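# Unload filter press plates and hang them on racks

## Task

Remove frames and plates from the filter press pack, as many as possible up to a maximum of fourteen, and hang every removed one standing upright on either of the two racks, with both of its handles resting on that rack's pair of bars.

## Robot and tools

Robots and cameras: four identical Kinova Gen3 arms named arm1, arm2, arm3 and arm4. Each has seven joints, a five-fingered right hand and a wrist camera (arm1_cam_wrist to arm4_cam_wrist). Two fixed room cameras are named cam_high and cam_low. Robots do not coordinate with each other; a slow or stopped arm does not hold up the rest.

Frame: one shared scene frame in metres, origin on the floor, +z up. Feet (base_link), each looking along its own +x: arm1 at (+0.434, +0.660, +0.907), quat_wxyz (+0.701, -0.004, -0.005, -0.713); arm2 at (-0.401, +0.659, +0.943), (+0.710, -0.008, -0.003, -0.705); arm3 at (-0.438, -0.660, +0.917), (+0.719, +0.001, +0.000, +0.695); arm4 at (+0.404, -0.660, +0.932), (+0.706, +0.000, +0.000, +0.708). Reach is about 1.06 m from the joint 1 axis.

move: the only commanding tool. Its keys are arm1, arm2, arm3, arm4 and cameras. Each arm key holds an object with "joints" and optionally "min_time_s" (0.1 to 8 s, the shortest duration for that arm's motions). "joints" is a dictionary keyed by joint name, not a list; every value is an absolute target, never an offset. Arm joints are in radians: joint1_rad, joint3_rad, joint5_rad, joint7_rad span -6.283 to 6.283; joint2_rad -2.249 to 2.249; joint4_rad -2.579 to 2.579; joint6_rad -2.099 to 2.099. Joint 1 swings the arm around its foot, positive being clockwise viewed from above, and 0 points along the foot's +x. Joint 2 is the shoulder: 0 is upright, positive leans forward. Joint 4 is the elbow and joint 6 the wrist; 0 means straight, positive bends the same way as positive joint 2 (when the roll joint before it is 0). Joints 3 and 5 roll the upper arm and forearm along their length; joint 7 rolls the hand, positive counter-clockwise viewed from behind the hand. With joints 1, 3, 5 at 0, joint 7 at 1.57 and the fingers aimed down ahead of the arm, the palm points right and the thumb sits toward the foot. Done means within 0.01 rad. Joint speeds are capped (1.39 rad/s for joints 1-4, 1.22 for 5-7); joints of one arm start and finish together, and the hand may sweep a wide curve between postures. One action lasts 15 s at most. An arm or joint omitted from an action keeps chasing its previous target.

Hand keys, on a -1 to 1 scale: hand_little, hand_ring, hand_middle, hand_index, hand_thumb_bend (+1 straight, -1 curled) and hand_thumb_turn (+1 beside the palm, -1 opposite the fingers). hand_force_limit (-1 to 1) is the closing force at which a motor halts, from roughly 0 N at -1 up to 10 N at +1 (15 N for the thumb motors). hand_speed (-0.96 to 1) runs from near zero at -1 to full at +0.48 and above. Both start at 0 and -0.8. Close gently at -0.94 or slower. A motor only moves when its own target changes by at least 0.002; changing a setting alone does not restart a stopped motor. To tighten, raise the limit and send a more-closed target; to loosen, send a more-open one. Opposed thumb plus fingers can enclose 0.035-0.065 m objects; handles down to about 0.025 m can be held.

Hand geometry: the hand point lies 0.045 m in front of the palm; its +z runs along straight fingers, +y away from the palm, +x across the palm away from the thumb. Straight fingertips extend 0.06-0.07 m past the point, with finger centre lines 0.06 m behind it. A wrist bracket on the little-finger side juts out up to 0.10 m and can strike objects. The wrist camera sits on that side, aimed at the hand point.

Other tools: wait (seconds 0 to 10, commands nothing, the simulation continues); zoom_image (camera, region [x0, y0, x1, y1] in pixels from the top-left, no more than 504 by 504, only cameras in the latest images); show_instructions (reference pages, no arguments); finished_scene (scene: the current scene's number; irreversible; later calls in the same reply go to the next scene). A call with no action returns full state and all images. cameras: ["all"], [] or named ones; an unknown name invalidates the call.

Reading results: the "move" line gives each commanded arm "done" or its worst status. joint_status words: done, off_target (stopped short, may still push), time_out (target dropped, holds in place), not_followed (a separation check withheld the arm's targets; it may retry later), limit_stop_at_motor_heat (resend the target). Robots under "as last shown" were not commanded and show "not commanded". The "pictures" line orders the images, which can lag the state slightly. hand_stopped_by lists little, ring, middle, index, thumb_bend, thumb_turn as moving, target, force, stalled or fault. <motor>_load_n is fingertip force in N, positive when pushed open; a lost grip shows as about 0. Joint velocities are rad/s; "within noise" means still. Joint torques are N m, positive toward larger angles. Flange force is the external force on the end effector in its own axes, noisy, or "no reading". on_its_own reports uncommanded behaviour; MOTOR HOT warns of heating.

Order and sequencing: a refused call, or a stop during one, cancels the remaining move, wait and finished_scene calls of that reply; an invalid call does not. While you think the robots keep their last command and the world keeps running. Occasionally a loose object gets a brief push.

Avoid: knocking anything off the work area or onto the floor; dropping plates or releasing them while they move; striking fixed or heavy parts hard; arms pressing on each other, including one hand closing on another arm's fingers (the separation check does not prevent finger contact or fingers closing into an arm). The arm keeps pushing after contact. Exceeding a joint torque limit (104.5 N m for joints 1-4, 51.3 for 5-7, held loads included) or drifting over 5 degrees from the planned path halts that arm for 10 s. Long stretched holds or pushing against an unreachable pose heat motors; at 75 °C the arm sags and stops for 30-60 s. Avoid overloading fingers with twists, pulls or fast-swung loads. Plates must remain hung correctly without any robot touching them when the scene is ended.

Each tool is called after ">>>" as a command line: name --argument value for each argument, lists and objects as JSON in quotes; but a table of rows of numbers goes row by row, as --pt "numbers of a row", without its own name.

Reference images:

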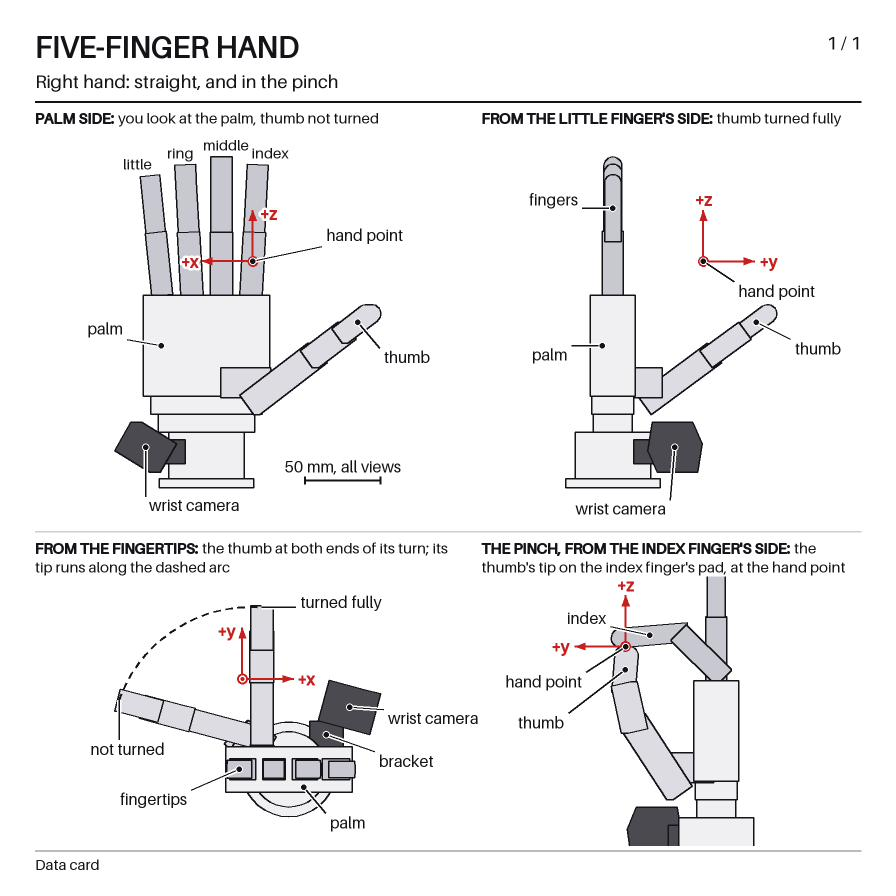

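## Session

>>> move

Scene clock: 0.00 s.
Joint torques (N m): no reading
Flange force (N): no reading
Joint velocities: within noise
arm1.joint_positions: joint1_rad=+0.491 joint2_rad=-0.427 joint3_rad=-0.083 joint4_rad=+1.550 joint5_rad=+0.007 joint6_rad=+1.980 joint7_rad=-1.740 hand_little=+1.000 hand_ring=+1.000 hand_middle=+1.000 hand_index=+1.000 hand_thumb_turn=+1.000 hand_thumb_bend=+1.000 hand_force_limit=+0.000 hand_speed=-0.800
arm1.joint_status: not commanded
arm1.hand_stopped_by: target,target,target,target,target,target
arm1.little_load_n: 0.0
arm1.ring_load_n: 0.0
arm1.middle_load_n: 0.0
arm1.index_load_n: 0.0
arm1.thumb_bend_load_n: 0.0
arm1.thumb_turn_load_n: 0.0
arm1.hand: x=+0.3961 y=+0.5059 z=+1.3908 quat_wxyz=(-0.001, -0.885, -0.465, +0.030) (m; scene frame)
arm2.joint_positions: joint1_rad=+0.051 joint2_rad=-0.451 joint3_rad=-0.107 joint4_rad=+1.484 joint5_rad=-0.080 joint6_rad=+2.019 joint7_rad=-1.756 hand_little=+1.000 hand_ring=+1.000 hand_middle=+1.000 hand_index=+1.000 hand_thumb_turn=+1.000 hand_thumb_bend=+1.000 hand_force_limit=+0.000 hand_speed=-0.800
arm2.joint_status: not commanded
arm2.hand_stopped_by: target,target,target,target,target,target
arm2.little_load_n: 0.0
arm2.ring_load_n: 0.0
arm2.middle_load_n: 0.0
arm2.index_load_n: 0.0
arm2.thumb_bend_load_n: 0.0
arm2.thumb_turn_load_n: 0.0
arm2.hand: x=-0.3259 y=+0.5171 z=+1.4534 quat_wxyz=(-0.044, -0.738, -0.673, +0.025) (m; scene frame)
arm3.joint_positions: joint1_rad=-0.417 joint2_rad=-0.388 joint3_rad=-0.071 joint4_rad=+1.546 joint5_rad=+0.016 joint6_rad=+2.039 joint7_rad=-2.144 hand_little=+1.000 hand_ring=+1.000 hand_middle=+1.000 hand_index=+1.000 hand_thumb_turn=+1.000 hand_thumb_bend=+1.000 hand_force_limit=+0.000 hand_speed=-0.800
arm3.joint_status: not commanded
arm3.hand_stopped_by: target,target,target,target,target,target
arm3.little_load_n: 0.0
arm3.ring_load_n: 0.0
arm3.middle_load_n: 0.0
arm3.index_load_n: 0.0
arm3.thumb_bend_load_n: 0.0
arm3.thumb_turn_load_n: 0.0
arm3.hand: x=-0.5188 y=-0.5124 z=+1.3922 quat_wxyz=(-0.012, +0.658, -0.752, +0.032) (m; scene frame)
arm4.joint_positions: joint1_rad=+0.014 joint2_rad=-0.469 joint3_rad=-0.089 joint4_rad=+1.551 joint5_rad=-0.012 joint6_rad=+2.063 joint7_rad=-1.761 hand_little=+1.000 hand_ring=+1.000 hand_middle=+1.000 hand_index=+1.000 hand_thumb_turn=+1.000 hand_thumb_bend=+1.000 hand_force_limit=+0.000 hand_speed=-0.800
arm4.joint_status: not commanded
arm4.hand_stopped_by: target,target,target,target,target,target
arm4.little_load_n: 0.0
arm4.ring_load_n: 0.0
arm4.middle_load_n: 0.0
arm4.index_load_n: 0.0
arm4.thumb_bend_load_n: 0.0
arm4.thumb_turn_load_n: 0.0
arm4.hand: x=+0.3557 y=-0.5359 z=+1.4160 quat_wxyz=(-0.010, +0.664, -0.748, +0.011) (m; scene frame)
pictures: arm1_cam_wrist, arm2_cam_wrist, arm3_cam_wrist, arm4_cam_wrist, cam_high, cam_low
Images, in order (width x height): arm1_cam_wrist 672x504, arm2_cam_wrist 672x504, arm3_cam_wrist 672x504, arm4_cam_wrist 672x504, cam_high 896x504, cam_low 896x504.

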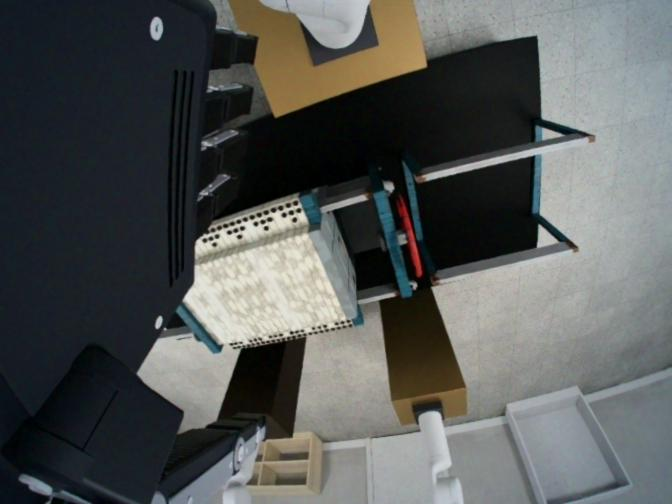

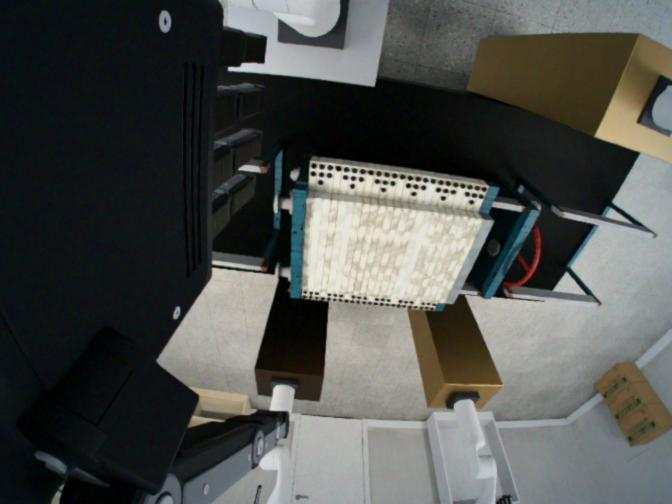

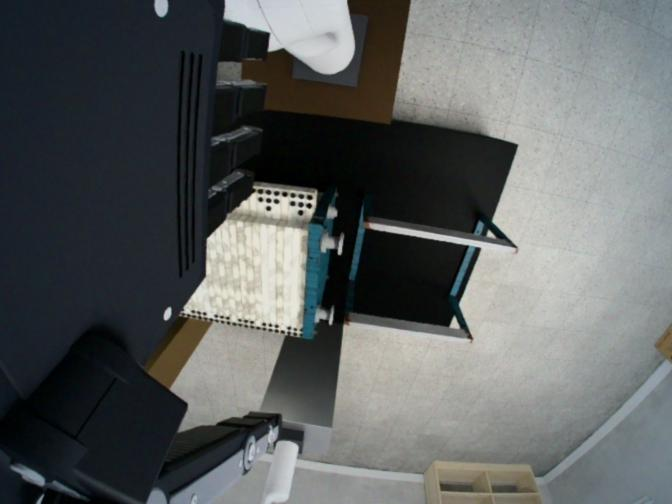

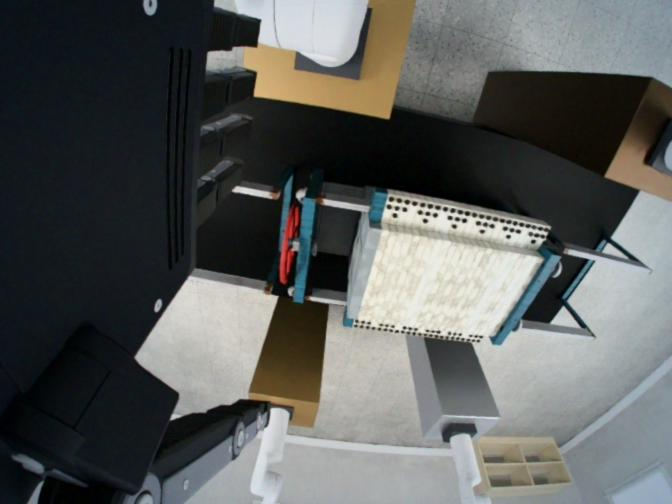

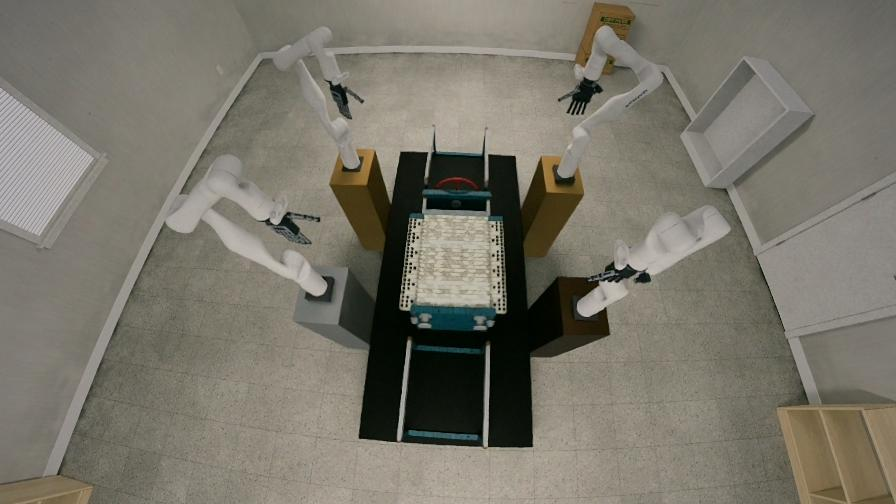

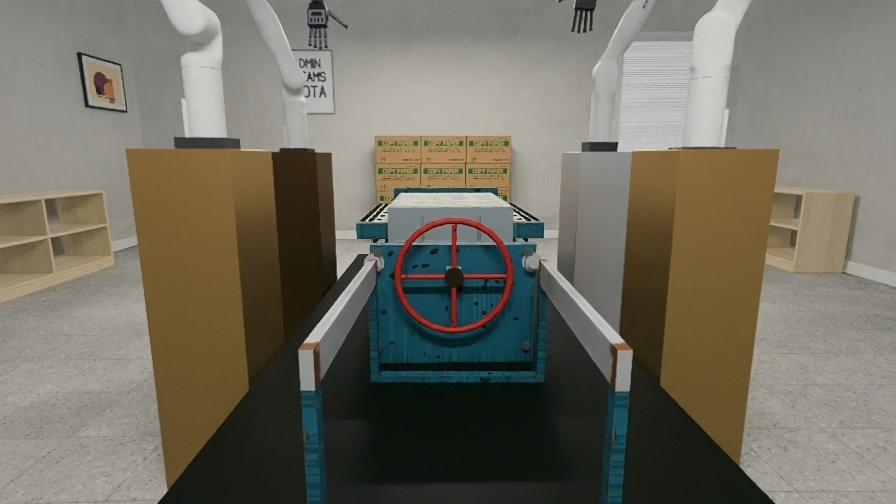

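>>> zoom_image --camera "cam_high" --region '[360, 120, 560, 340]'

>>> zoom_image --camera "cam_low" --region '[300, 160, 620, 400]'

>>> zoom_image --camera "arm4_cam_wrist" --region '[280, 150, 600, 370]'

>>> zoom_image --camera "arm2_cam_wrist" --region '[260, 130, 560, 330]'

>>> zoom_image --camera "arm1_cam_wrist" --region '[170, 150, 490, 370]'

>>> zoom_image --camera "arm3_cam_wrist" --region '[170, 150, 490, 370]'

Scaled by 2.291 from the camera's 896x504 image, which has a finer 1280x720 frame.

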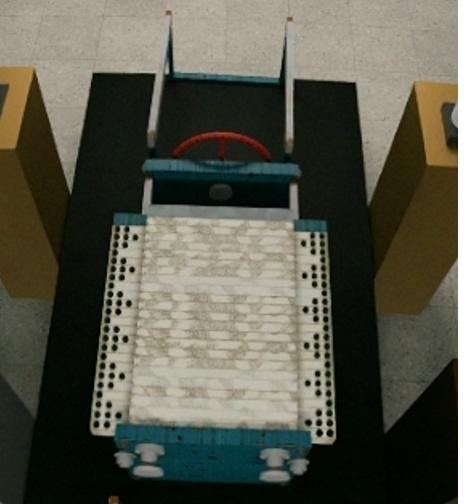

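Scaled by 1.575 from the camera's 896x504 image, which has a finer 1280x720 frame.

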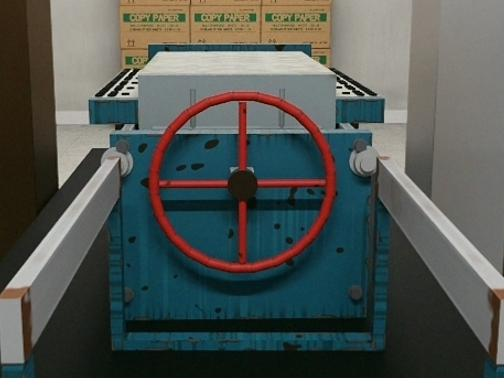

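Scaled by 1.575 from the camera's 672x504 image, which has a finer 960x720 frame.

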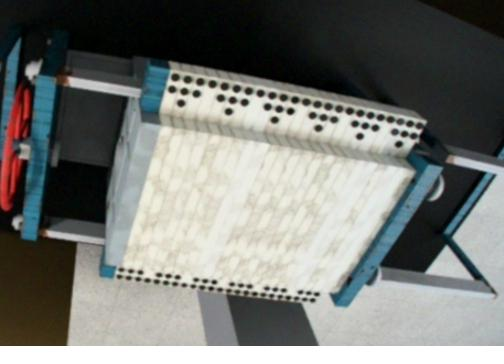

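Scaled by 1.680 from the camera's 672x504 image, which has a finer 960x720 frame.

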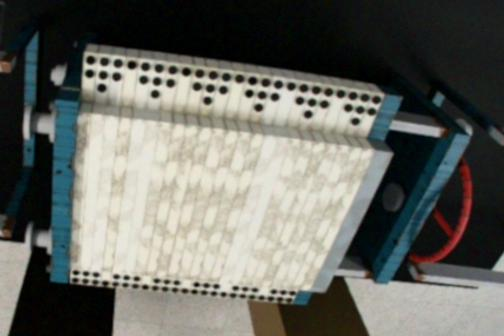

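Scaled by 1.575 from the camera's 672x504 image, which has a finer 960x720 frame.

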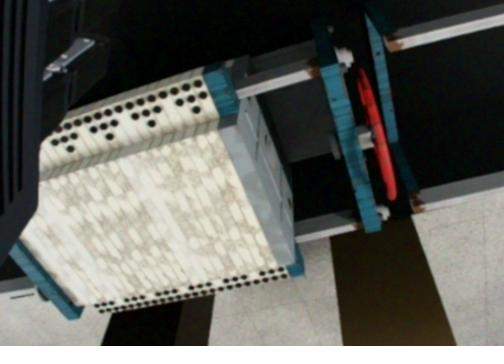

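Scaled by 1.575 from the camera's 672x504 image, which has a finer 960x720 frame.

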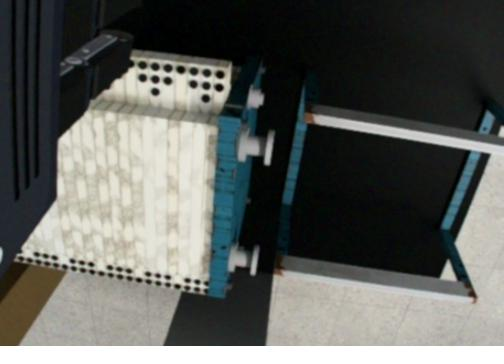

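>>> zoom_image --camera "arm4_cam_wrist" --region '[340, 170, 460, 260]'

>>> zoom_image --camera "arm4_cam_wrist" --region '[450, 180, 570, 270]'

>>> zoom_image --camera "arm2_cam_wrist" --region '[280, 140, 400, 230]'

>>> zoom_image --camera "arm2_cam_wrist" --region '[400, 150, 520, 240]'

>>> zoom_image --camera "cam_high" --region '[390, 200, 450, 320]'

>>> zoom_image --camera "cam_low" --region '[350, 180, 450, 290]'

Scaled by 4.200 from the camera's 672x504 image, which has a finer 960x720 frame.

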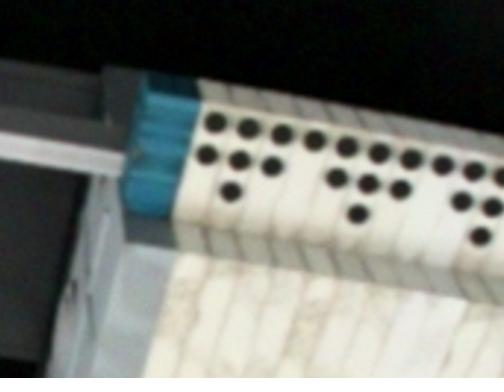

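Scaled by 4.200 from the camera's 672x504 image, which has a finer 960x720 frame.

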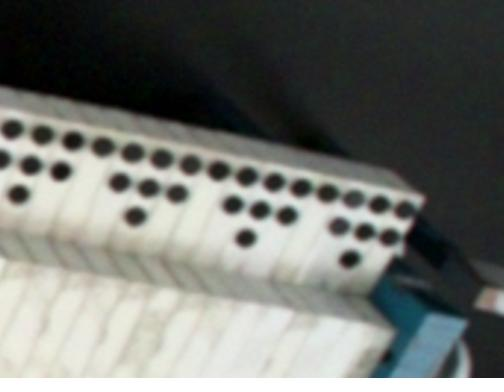

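Scaled by 4.200 from the camera's 672x504 image, which has a finer 960x720 frame.

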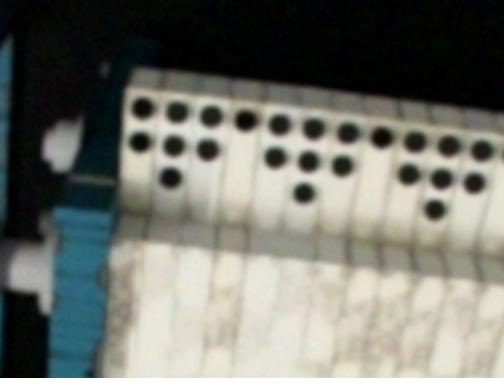

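Scaled by 4.200 from the camera's 672x504 image, which has a finer 960x720 frame.

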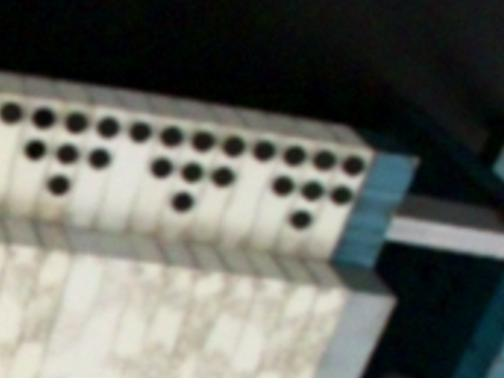

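Scaled by 4.200 from the camera's 896x504 image, which has a finer 1280x720 frame.

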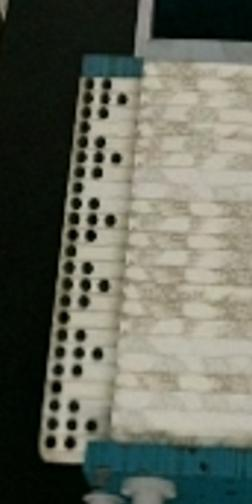

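Scaled by 4.582 from the camera's 896x504 image, which has a finer 1280x720 frame.

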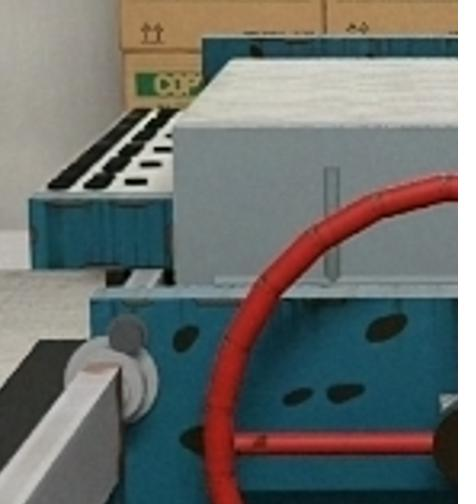

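>>> move --arm1 '{"joints":{"joint1_rad":0.736,"joint2_rad":0.798,"joint3_rad":0,"joint4_rad":1.757,"joint5_rad":0,"joint6_rad":0.587,"joint7_rad":-2.389,"hand_thumb_turn":-1,"hand_speed":0.4}}' --arm2 '{"joints":{"joint1_rad":-0.215,"joint2_rad":0.752,"joint3_rad":0,"joint4_rad":2.249,"joint5_rad":0,"joint6_rad":0.141,"joint7_rad":-3.363,"hand_thumb_turn":-1,"hand_speed":0.4}}' --arm3 '{"joints":{"joint1_rad":0.172,"joint2_rad":0.682,"joint3_rad":0,"joint4_rad":2.212,"joint5_rad":0,"joint6_rad":0.248,"joint7_rad":-2.936,"hand_thumb_turn":-1,"hand_speed":0.4}}' --arm4 '{"joints":{"joint1_rad":-0.798,"joint2_rad":0.819,"joint3_rad":0,"joint4_rad":1.856,"joint5_rad":0,"joint6_rad":0.467,"joint7_rad":-3.943,"hand_thumb_turn":-1,"hand_speed":0.4}}' --cameras '["all"]'

Scene clock: 40.87 s.
Joint torques (N m): arm1=[1.86 -17.98 -0.24 -3.25 -0.38 0.16 0] | arm2=[0.35 -14.18 0.1 -1.82 0 0.09 0.08] | arm3=[0.53 -14.3 -0.11 -1.73 -0.02 0.06 -0.27] | arm4=[1.12 -18.77 1.57 -3.22 -0.17 -0.06 -0.1]
Flange force (N): arm1=[0.2 6.3 0.3] | arm2=[0.6 -2.2 0.4] | arm3=[1.0 1.1 0.6] | arm4=[3.4 0.6 2.3]
move: arm1 done; arm2 done; arm3 done; arm4 done
Joint velocities: within noise
arm1.joint_positions: joint1_rad=+0.736 joint2_rad=+0.798 joint3_rad=+0.000 joint4_rad=+1.757 joint5_rad=+0.000 joint6_rad=+0.587 joint7_rad=-2.389 hand_little=+1.000 hand_ring=+1.000 hand_middle=+1.000 hand_index=+1.000 hand_thumb_turn=-1.000 hand_thumb_bend=+1.000 hand_force_limit=+0.000 hand_speed=+0.400
arm1.joint_status: all done
arm1.hand_stopped_by: target,target,target,target,target,target
arm1.little_load_n: 0.0
arm1.ring_load_n: 0.0
arm1.middle_load_n: 0.5
arm1.index_load_n: 0.0
arm1.thumb_bend_load_n: -0.5
arm1.thumb_turn_load_n: 0.0
arm1.hand: x=+0.0601 y=+0.2701 z=+0.9067 quat_wxyz=(-0.007, -1.000, +0.000, -0.001) (m; scene frame)
arm2.joint_positions: joint1_rad=-0.215 joint2_rad=+0.752 joint3_rad=+0.000 joint4_rad=+2.249 joint5_rad=+0.000 joint6_rad=+0.141 joint7_rad=-3.363 hand_little=+1.000 hand_ring=+1.000 hand_middle=+1.000 hand_index=+1.000 hand_thumb_turn=-1.000 hand_thumb_bend=+1.000 hand_force_limit=+0.000 hand_speed=+0.400
arm2.joint_status: all done
arm2.hand_stopped_by: target,target,target,target,target,target
arm2.little_load_n: 0.0
arm2.ring_load_n: 0.0
arm2.middle_load_n: 0.0
arm2.index_load_n: 0.0
arm2.thumb_bend_load_n: 0.0
arm2.thumb_turn_load_n: 0.0
arm2.hand: x=-0.3838 y=+0.2694 z=+0.9080 quat_wxyz=(-0.008, -1.000, +0.000, +0.004) (m; scene frame)
arm3.joint_positions: joint1_rad=+0.172 joint2_rad=+0.682 joint3_rad=+0.000 joint4_rad=+2.212 joint5_rad=+0.000 joint6_rad=+0.248 joint7_rad=-2.936 hand_little=+1.000 hand_ring=+1.000 hand_middle=+1.000 hand_index=+1.000 hand_thumb_turn=-1.000 hand_thumb_bend=+1.000 hand_force_limit=+0.000 hand_speed=+0.400
arm3.joint_status: all done
arm3.hand_stopped_by: target,target,target,target,target,target
arm3.little_load_n: 0.0
arm3.ring_load_n: 0.0
arm3.middle_load_n: 0.0
arm3.index_load_n: 0.0
arm3.thumb_bend_load_n: 0.0
arm3.thumb_turn_load_n: 0.0
arm3.hand: x=-0.3124 y=-0.2701 z=+0.9025 quat_wxyz=(+0.000, +0.000, -1.000, -0.001) (m; scene frame)
arm4.joint_positions: joint1_rad=-0.798 joint2_rad=+0.819 joint3_rad=+0.000 joint4_rad=+1.856 joint5_rad=+0.000 joint6_rad=+0.467 joint7_rad=-3.943 hand_little=+1.000 hand_ring=+1.000 hand_middle=+1.000 hand_index=+1.000 hand_thumb_turn=-1.000 hand_thumb_bend=+1.000 hand_force_limit=+0.000 hand_speed=+0.400
arm4.joint_status: all done
arm4.hand_stopped_by: target,target,target,target,target,target
arm4.little_load_n: 0.0
arm4.ring_load_n: 0.0
arm4.middle_load_n: 0.0
arm4.index_load_n: 0.0
arm4.thumb_bend_load_n: 0.0
arm4.thumb_turn_load_n: 0.0
arm4.hand: x=+0.1305 y=-0.2693 z=+0.9014 quat_wxyz=(+0.000, -0.001, -1.000, +0.000) (m; scene frame)
pictures: arm1_cam_wrist, arm2_cam_wrist, arm3_cam_wrist, arm4_cam_wrist, cam_high, cam_low
Images, in order (width x height): arm1_cam_wrist 672x504, arm2_cam_wrist 672x504, arm3_cam_wrist 672x504, arm4_cam_wrist 672x504, cam_high 896x504, cam_low 896x504.

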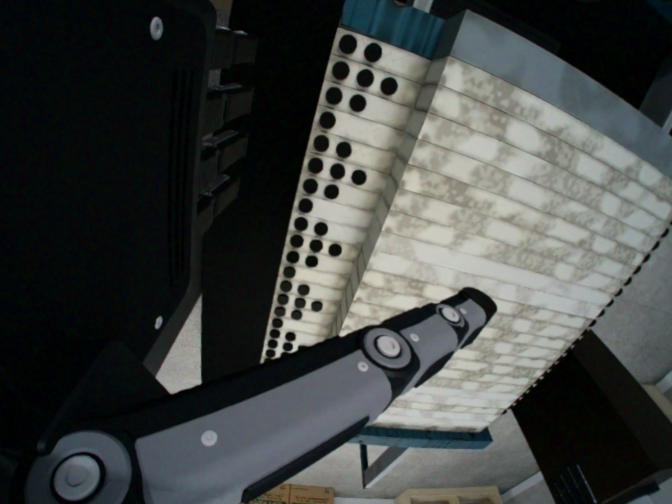

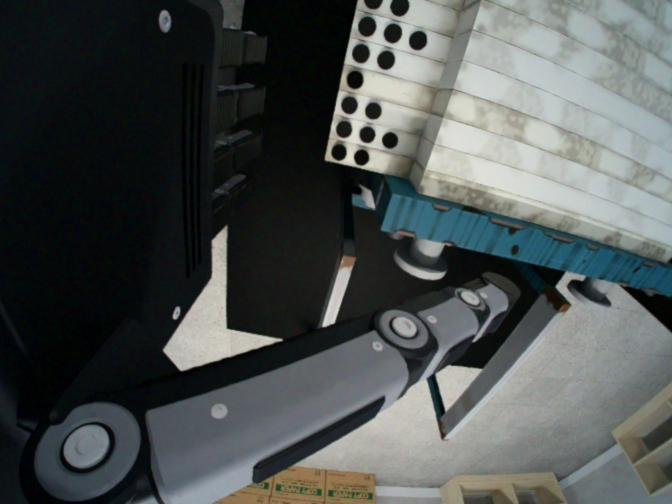

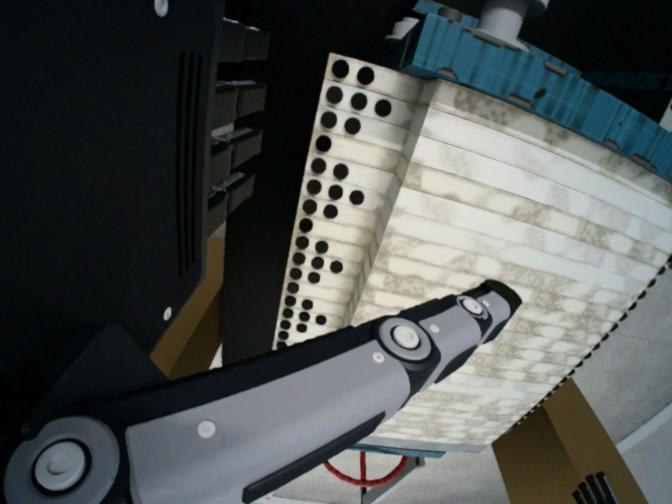

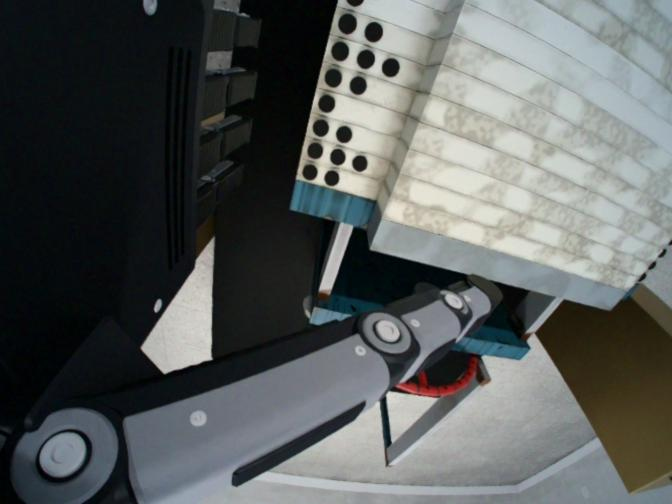

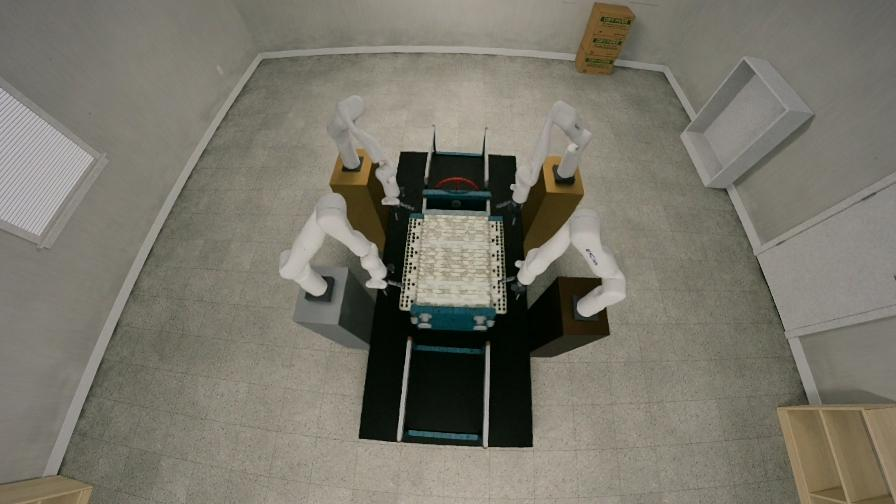

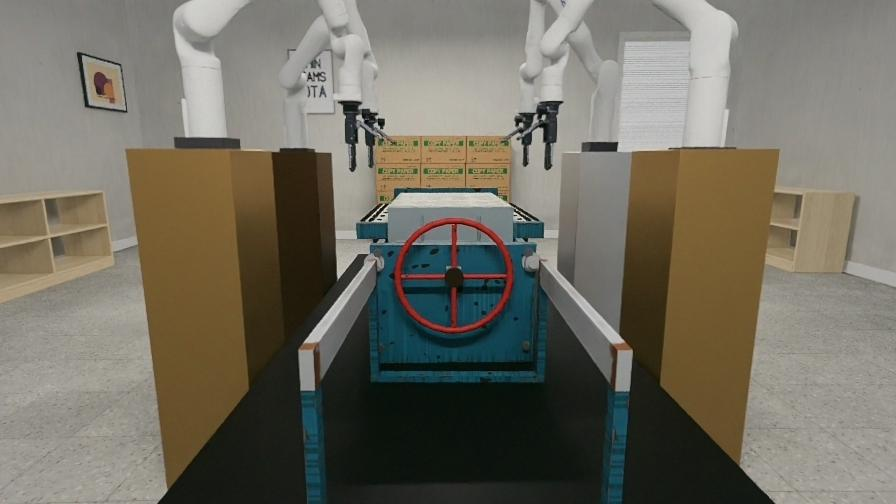

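>>> zoom_image --camera "cam_low" --region '[330, 90, 450, 250]'

>>> zoom_image --camera "cam_low" --region '[450, 90, 570, 250]'

>>> zoom_image --camera "arm2_cam_wrist" --region '[300, 100, 560, 340]'

>>> zoom_image --camera "arm4_cam_wrist" --region '[260, 130, 560, 400]'

>>> zoom_image --camera "arm3_cam_wrist" --region '[200, 0, 460, 240]'

Scaled by 3.150 from the camera's 896x504 image, which has a finer 1280x720 frame.

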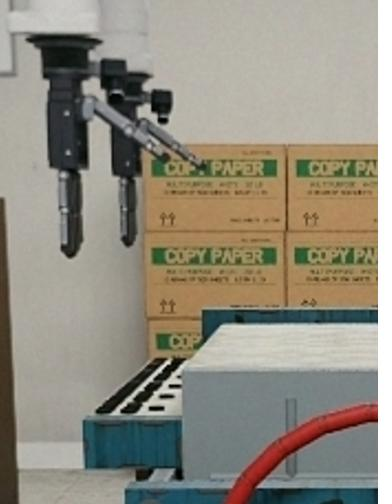

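Scaled by 3.150 from the camera's 896x504 image, which has a finer 1280x720 frame.

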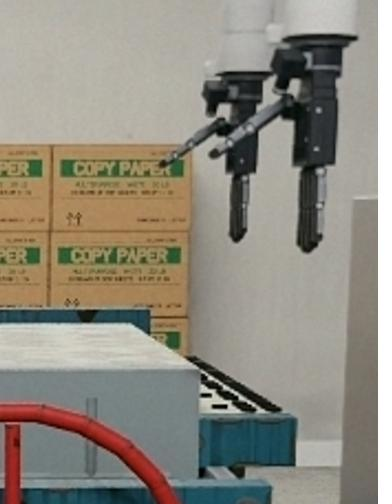

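Scaled by 1.938 from the camera's 672x504 image, which has a finer 960x720 frame.

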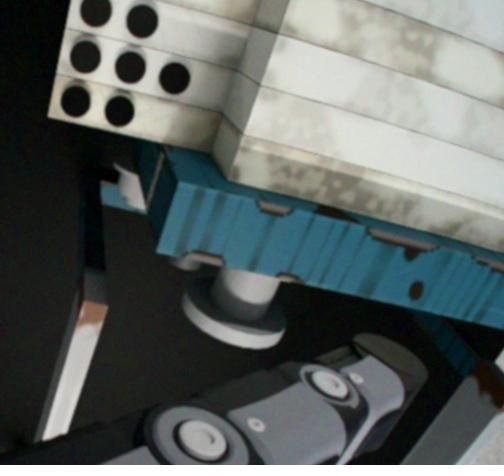

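Scaled by 1.680 from the camera's 672x504 image, which has a finer 960x720 frame.

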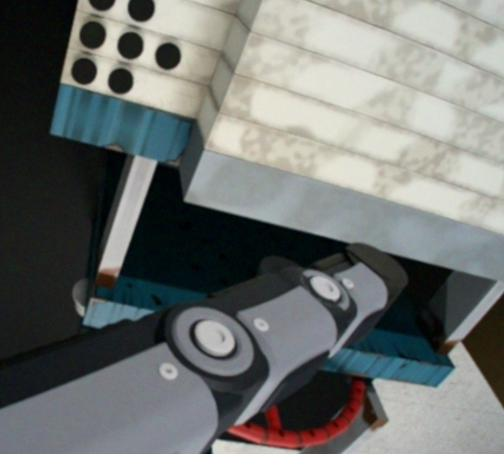

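Scaled by 1.938 from the camera's 672x504 image, which has a finer 960x720 frame.

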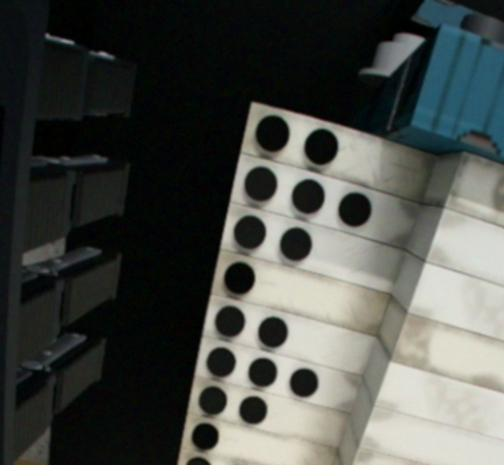

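>>> move --arm1 '{"joints":{"joint1_rad":0.732,"joint2_rad":1.240,"joint3_rad":0,"joint4_rad":1.770,"joint5_rad":0,"joint6_rad":0.132,"joint7_rad":-2.393,"hand_thumb_bend":-1}}' --arm2 '{"joints":{"joint1_rad":-0.233,"joint2_rad":1.370,"joint3_rad":0,"joint4_rad":2.114,"joint5_rad":0,"joint6_rad":-0.342,"joint7_rad":-3.381,"hand_thumb_bend":-1}}' --arm3 '{"joints":{"joint1_rad":0.182,"joint2_rad":1.277,"joint3_rad":0,"joint4_rad":2.139,"joint5_rad":0,"joint6_rad":-0.274,"joint7_rad":-2.926,"hand_thumb_bend":-1}}' --arm4 '{"joints":{"joint1_rad":-0.801,"joint2_rad":1.282,"joint3_rad":0,"joint4_rad":1.826,"joint5_rad":0,"joint6_rad":0.034,"joint7_rad":-3.945,"hand_thumb_bend":-1}}' --cameras '["all"]'

Scene clock: 85.07 s.
Joint torques (N m): arm1=[1.88 -18.98 -0.15 0.02 -0.39 0.2 -0.04] | arm2=[0.32 -16.3 0.22 2.05 -0.06 0.04 0.04] | arm3=[0.59 -16.25 0.06 2.47 -0.07 0.08 -0.27] | arm4=[1.12 -19.74 1.69 0 -0.18 -0.08 -0.1]
Flange force (N): arm1=[1.0 5.5 2.0] | arm2=[-0.1 -1.9 -0.5] | arm3=[0.9 0.6 0.7] | arm4=[2.4 -0.8 3.0]
move: arm1 off_target; arm2 off_target; arm3 off_target; arm4 off_target
Joint velocities: within noise
arm1.joint_positions: joint1_rad=+0.732 joint2_rad=+1.240 joint3_rad=+0.000 joint4_rad=+1.770 joint5_rad=+0.000 joint6_rad=+0.132 joint7_rad=-2.393 hand_little=+1.000 hand_ring=+1.000 hand_middle=+1.000 hand_index=+1.000 hand_thumb_turn=-1.000 hand_thumb_bend=-0.963 hand_force_limit=+0.000 hand_speed=+0.400
arm1.joint_status: hand_thumb_bend off_target (ended at -0.963, target -1.000); the others done
arm1.hand_stopped_by: target,target,target,target,force,target
arm1.little_load_n: 0.0
arm1.ring_load_n: 0.0
arm1.middle_load_n: 0.0
arm1.index_load_n: 0.0
arm1.thumb_bend_load_n: 25.5
arm1.thumb_turn_load_n: 2.5
arm1.hand: x=+0.0863 y=+0.2923 z=+0.6995 quat_wxyz=(-0.007, -1.000, +0.000, -0.001) (m; scene frame)
arm2.joint_positions: joint1_rad=-0.233 joint2_rad=+1.370 joint3_rad=+0.000 joint4_rad=+2.114 joint5_rad=+0.000 joint6_rad=-0.342 joint7_rad=-3.381 hand_little=+1.000 hand_ring=+1.000 hand_middle=+1.000 hand_index=+1.000 hand_thumb_turn=-1.000 hand_thumb_bend=-0.964 hand_force_limit=+0.000 hand_speed=+0.400
arm2.joint_status: hand_thumb_bend off_target (ended at -0.964, target -1.000); the others done
arm2.hand_stopped_by: target,target,target,target,force,target
arm2.little_load_n: 0.0
arm2.ring_load_n: 0.0
arm2.middle_load_n: 0.0
arm2.index_load_n: 0.0
arm2.thumb_bend_load_n: 18.5
arm2.thumb_turn_load_n: 2.0
arm2.hand: x=-0.3854 y=+0.2912 z=+0.6994 quat_wxyz=(-0.007, -1.000, +0.000, +0.004) (m; scene frame)
arm3.joint_positions: joint1_rad=+0.182 joint2_rad=+1.277 joint3_rad=+0.000 joint4_rad=+2.139 joint5_rad=+0.000 joint6_rad=-0.274 joint7_rad=-2.926 hand_little=+1.000 hand_ring=+1.000 hand_middle=+1.000 hand_index=+1.000 hand_thumb_turn=-1.000 hand_thumb_bend=-0.964 hand_force_limit=+0.000 hand_speed=+0.400
arm3.joint_status: hand_thumb_bend off_target (ended at -0.964, target -1.000); the others done
arm3.hand_stopped_by: target,target,target,target,force,target
arm3.little_load_n: 0.0
arm3.ring_load_n: 0.0
arm3.middle_load_n: 0.0
arm3.index_load_n: 0.0
arm3.thumb_bend_load_n: 17.0
arm3.thumb_turn_load_n: 2.0
arm3.hand: x=-0.3146 y=-0.2949 z=+0.6999 quat_wxyz=(+0.000, +0.000, -1.000, -0.001) (m; scene frame)
arm4.joint_positions: joint1_rad=-0.801 joint2_rad=+1.282 joint3_rad=+0.000 joint4_rad=+1.826 joint5_rad=+0.000 joint6_rad=+0.034 joint7_rad=-3.945 hand_little=+1.000 hand_ring=+1.000 hand_middle=+1.000 hand_index=+1.000 hand_thumb_turn=-1.000 hand_thumb_bend=-0.961 hand_force_limit=+0.000 hand_speed=+0.400
arm4.joint_status: hand_thumb_bend off_target (ended at -0.961, target -1.000); the others done
arm4.hand_stopped_by: target,target,target,target,force,target
arm4.little_load_n: 0.0
arm4.ring_load_n: 0.0
arm4.middle_load_n: 0.0
arm4.index_load_n: 0.0
arm4.thumb_bend_load_n: 26.5
arm4.thumb_turn_load_n: 2.5
arm4.hand: x=+0.1546 y=-0.2944 z=+0.7005 quat_wxyz=(+0.000, +0.000, -1.000, +0.000) (m; scene frame)
pictures: arm1_cam_wrist, arm2_cam_wrist, arm3_cam_wrist, arm4_cam_wrist, cam_high, cam_low
Images, in order (width x height): arm1_cam_wrist 672x504, arm2_cam_wrist 672x504, arm3_cam_wrist 672x504, arm4_cam_wrist 672x504, cam_high 896x504, cam_low 896x504.

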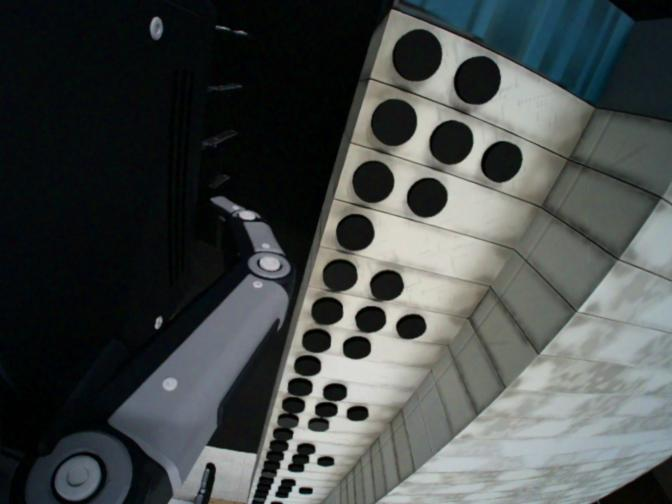

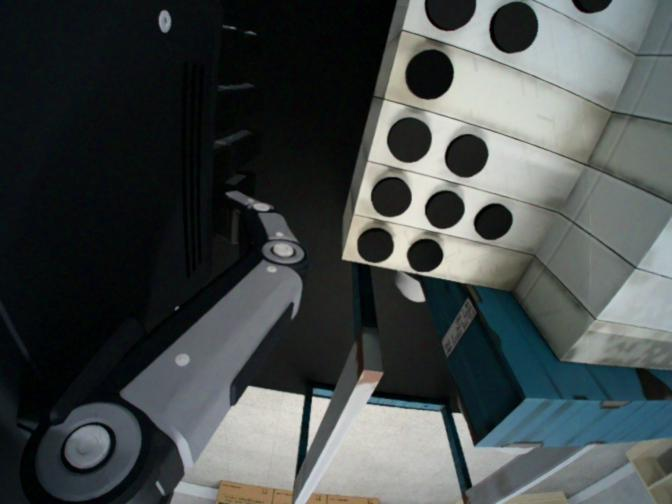

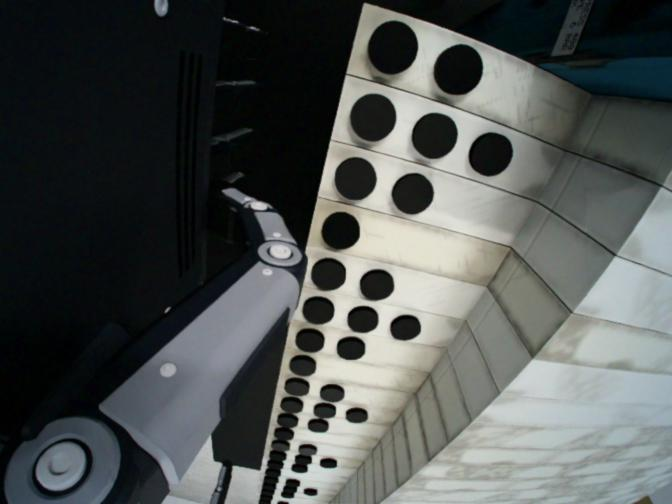

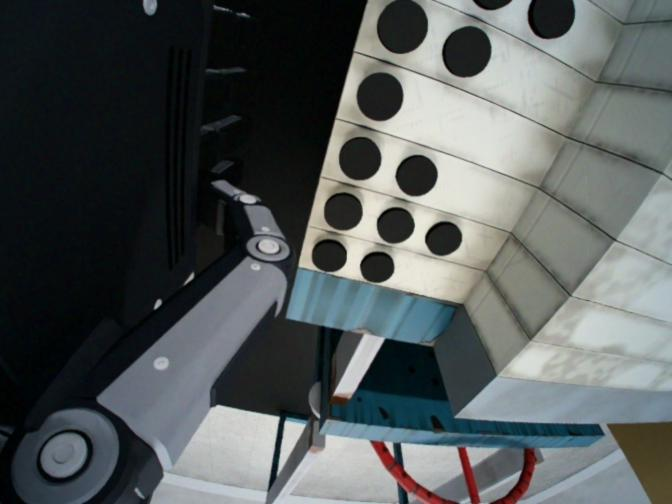

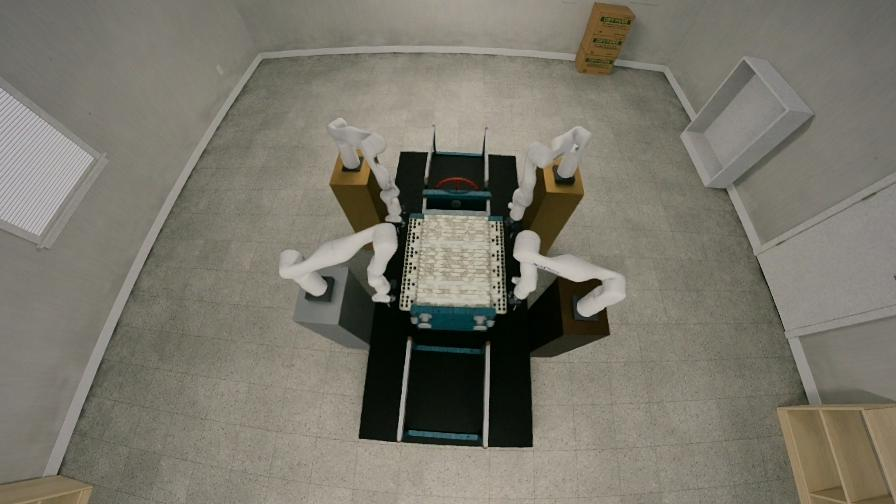

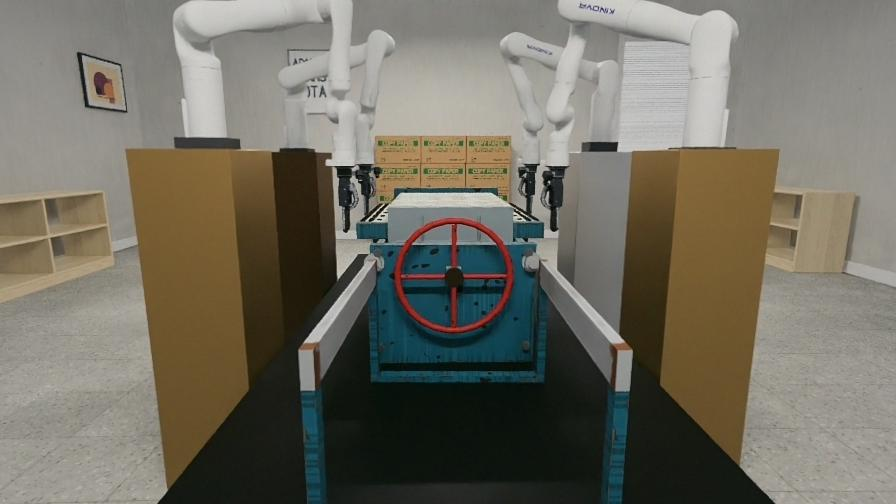

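>>> zoom_image --camera "cam_low" --region '[320, 150, 420, 260]'

>>> zoom_image --camera "cam_low" --region '[480, 150, 580, 260]'

>>> zoom_image --camera "arm4_cam_wrist" --region '[180, 120, 420, 360]'

>>> zoom_image --camera "arm1_cam_wrist" --region '[180, 0, 440, 240]'

>>> zoom_image --camera "arm2_cam_wrist" --region '[180, 80, 440, 340]'

>>> zoom_image --camera "arm3_cam_wrist" --region '[180, 0, 440, 240]'

Scaled by 4.582 from the camera's 896x504 image, which has a finer 1280x720 frame.

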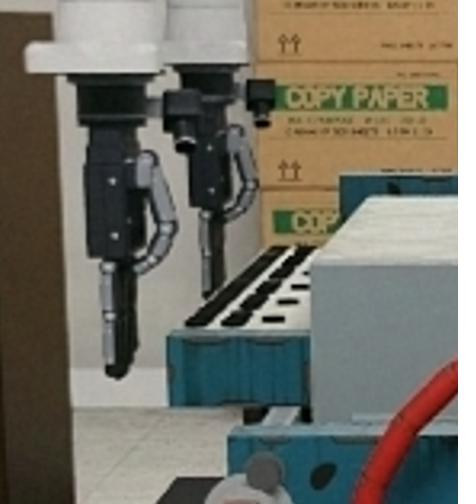

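Scaled by 4.582 from the camera's 896x504 image, which has a finer 1280x720 frame.

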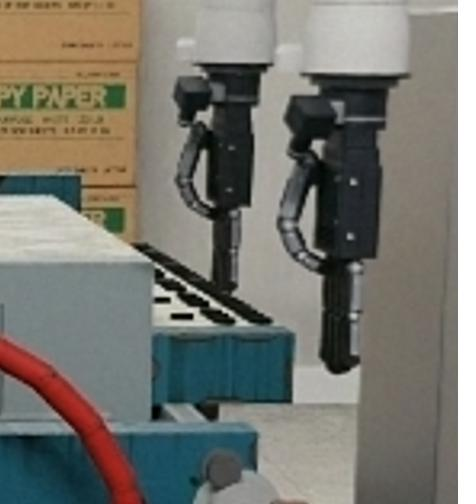

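Scaled by 2.100 from the camera's 672x504 image, which has a finer 960x720 frame.

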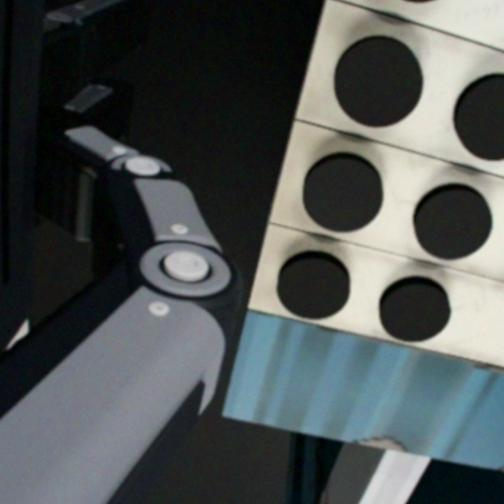

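Scaled by 1.938 from the camera's 672x504 image, which has a finer 960x720 frame.

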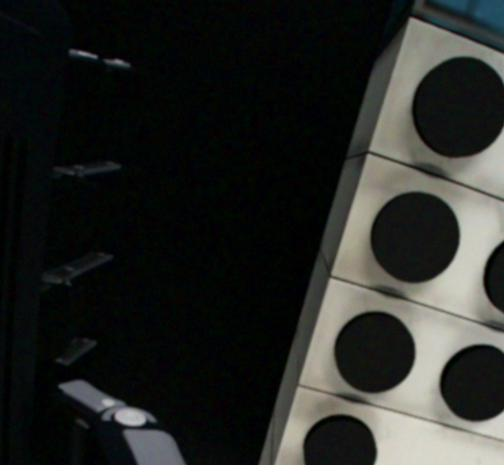

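Scaled by 1.938 from the camera's 672x504 image, which has a finer 960x720 frame.

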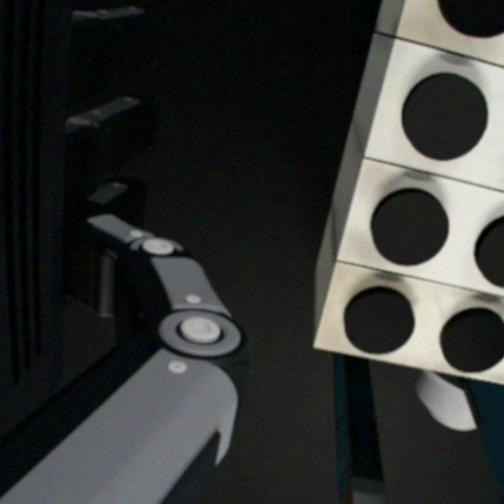

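Scaled by 1.938 from the camera's 672x504 image, which has a finer 960x720 frame.

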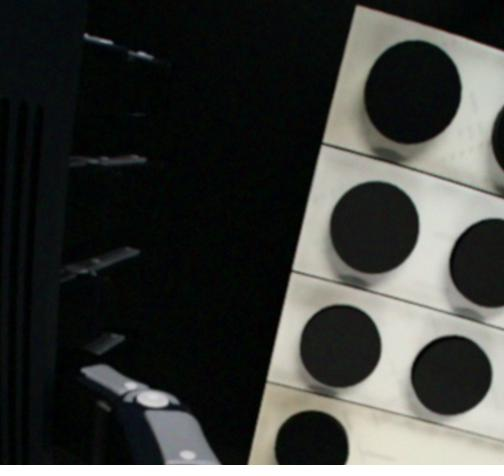

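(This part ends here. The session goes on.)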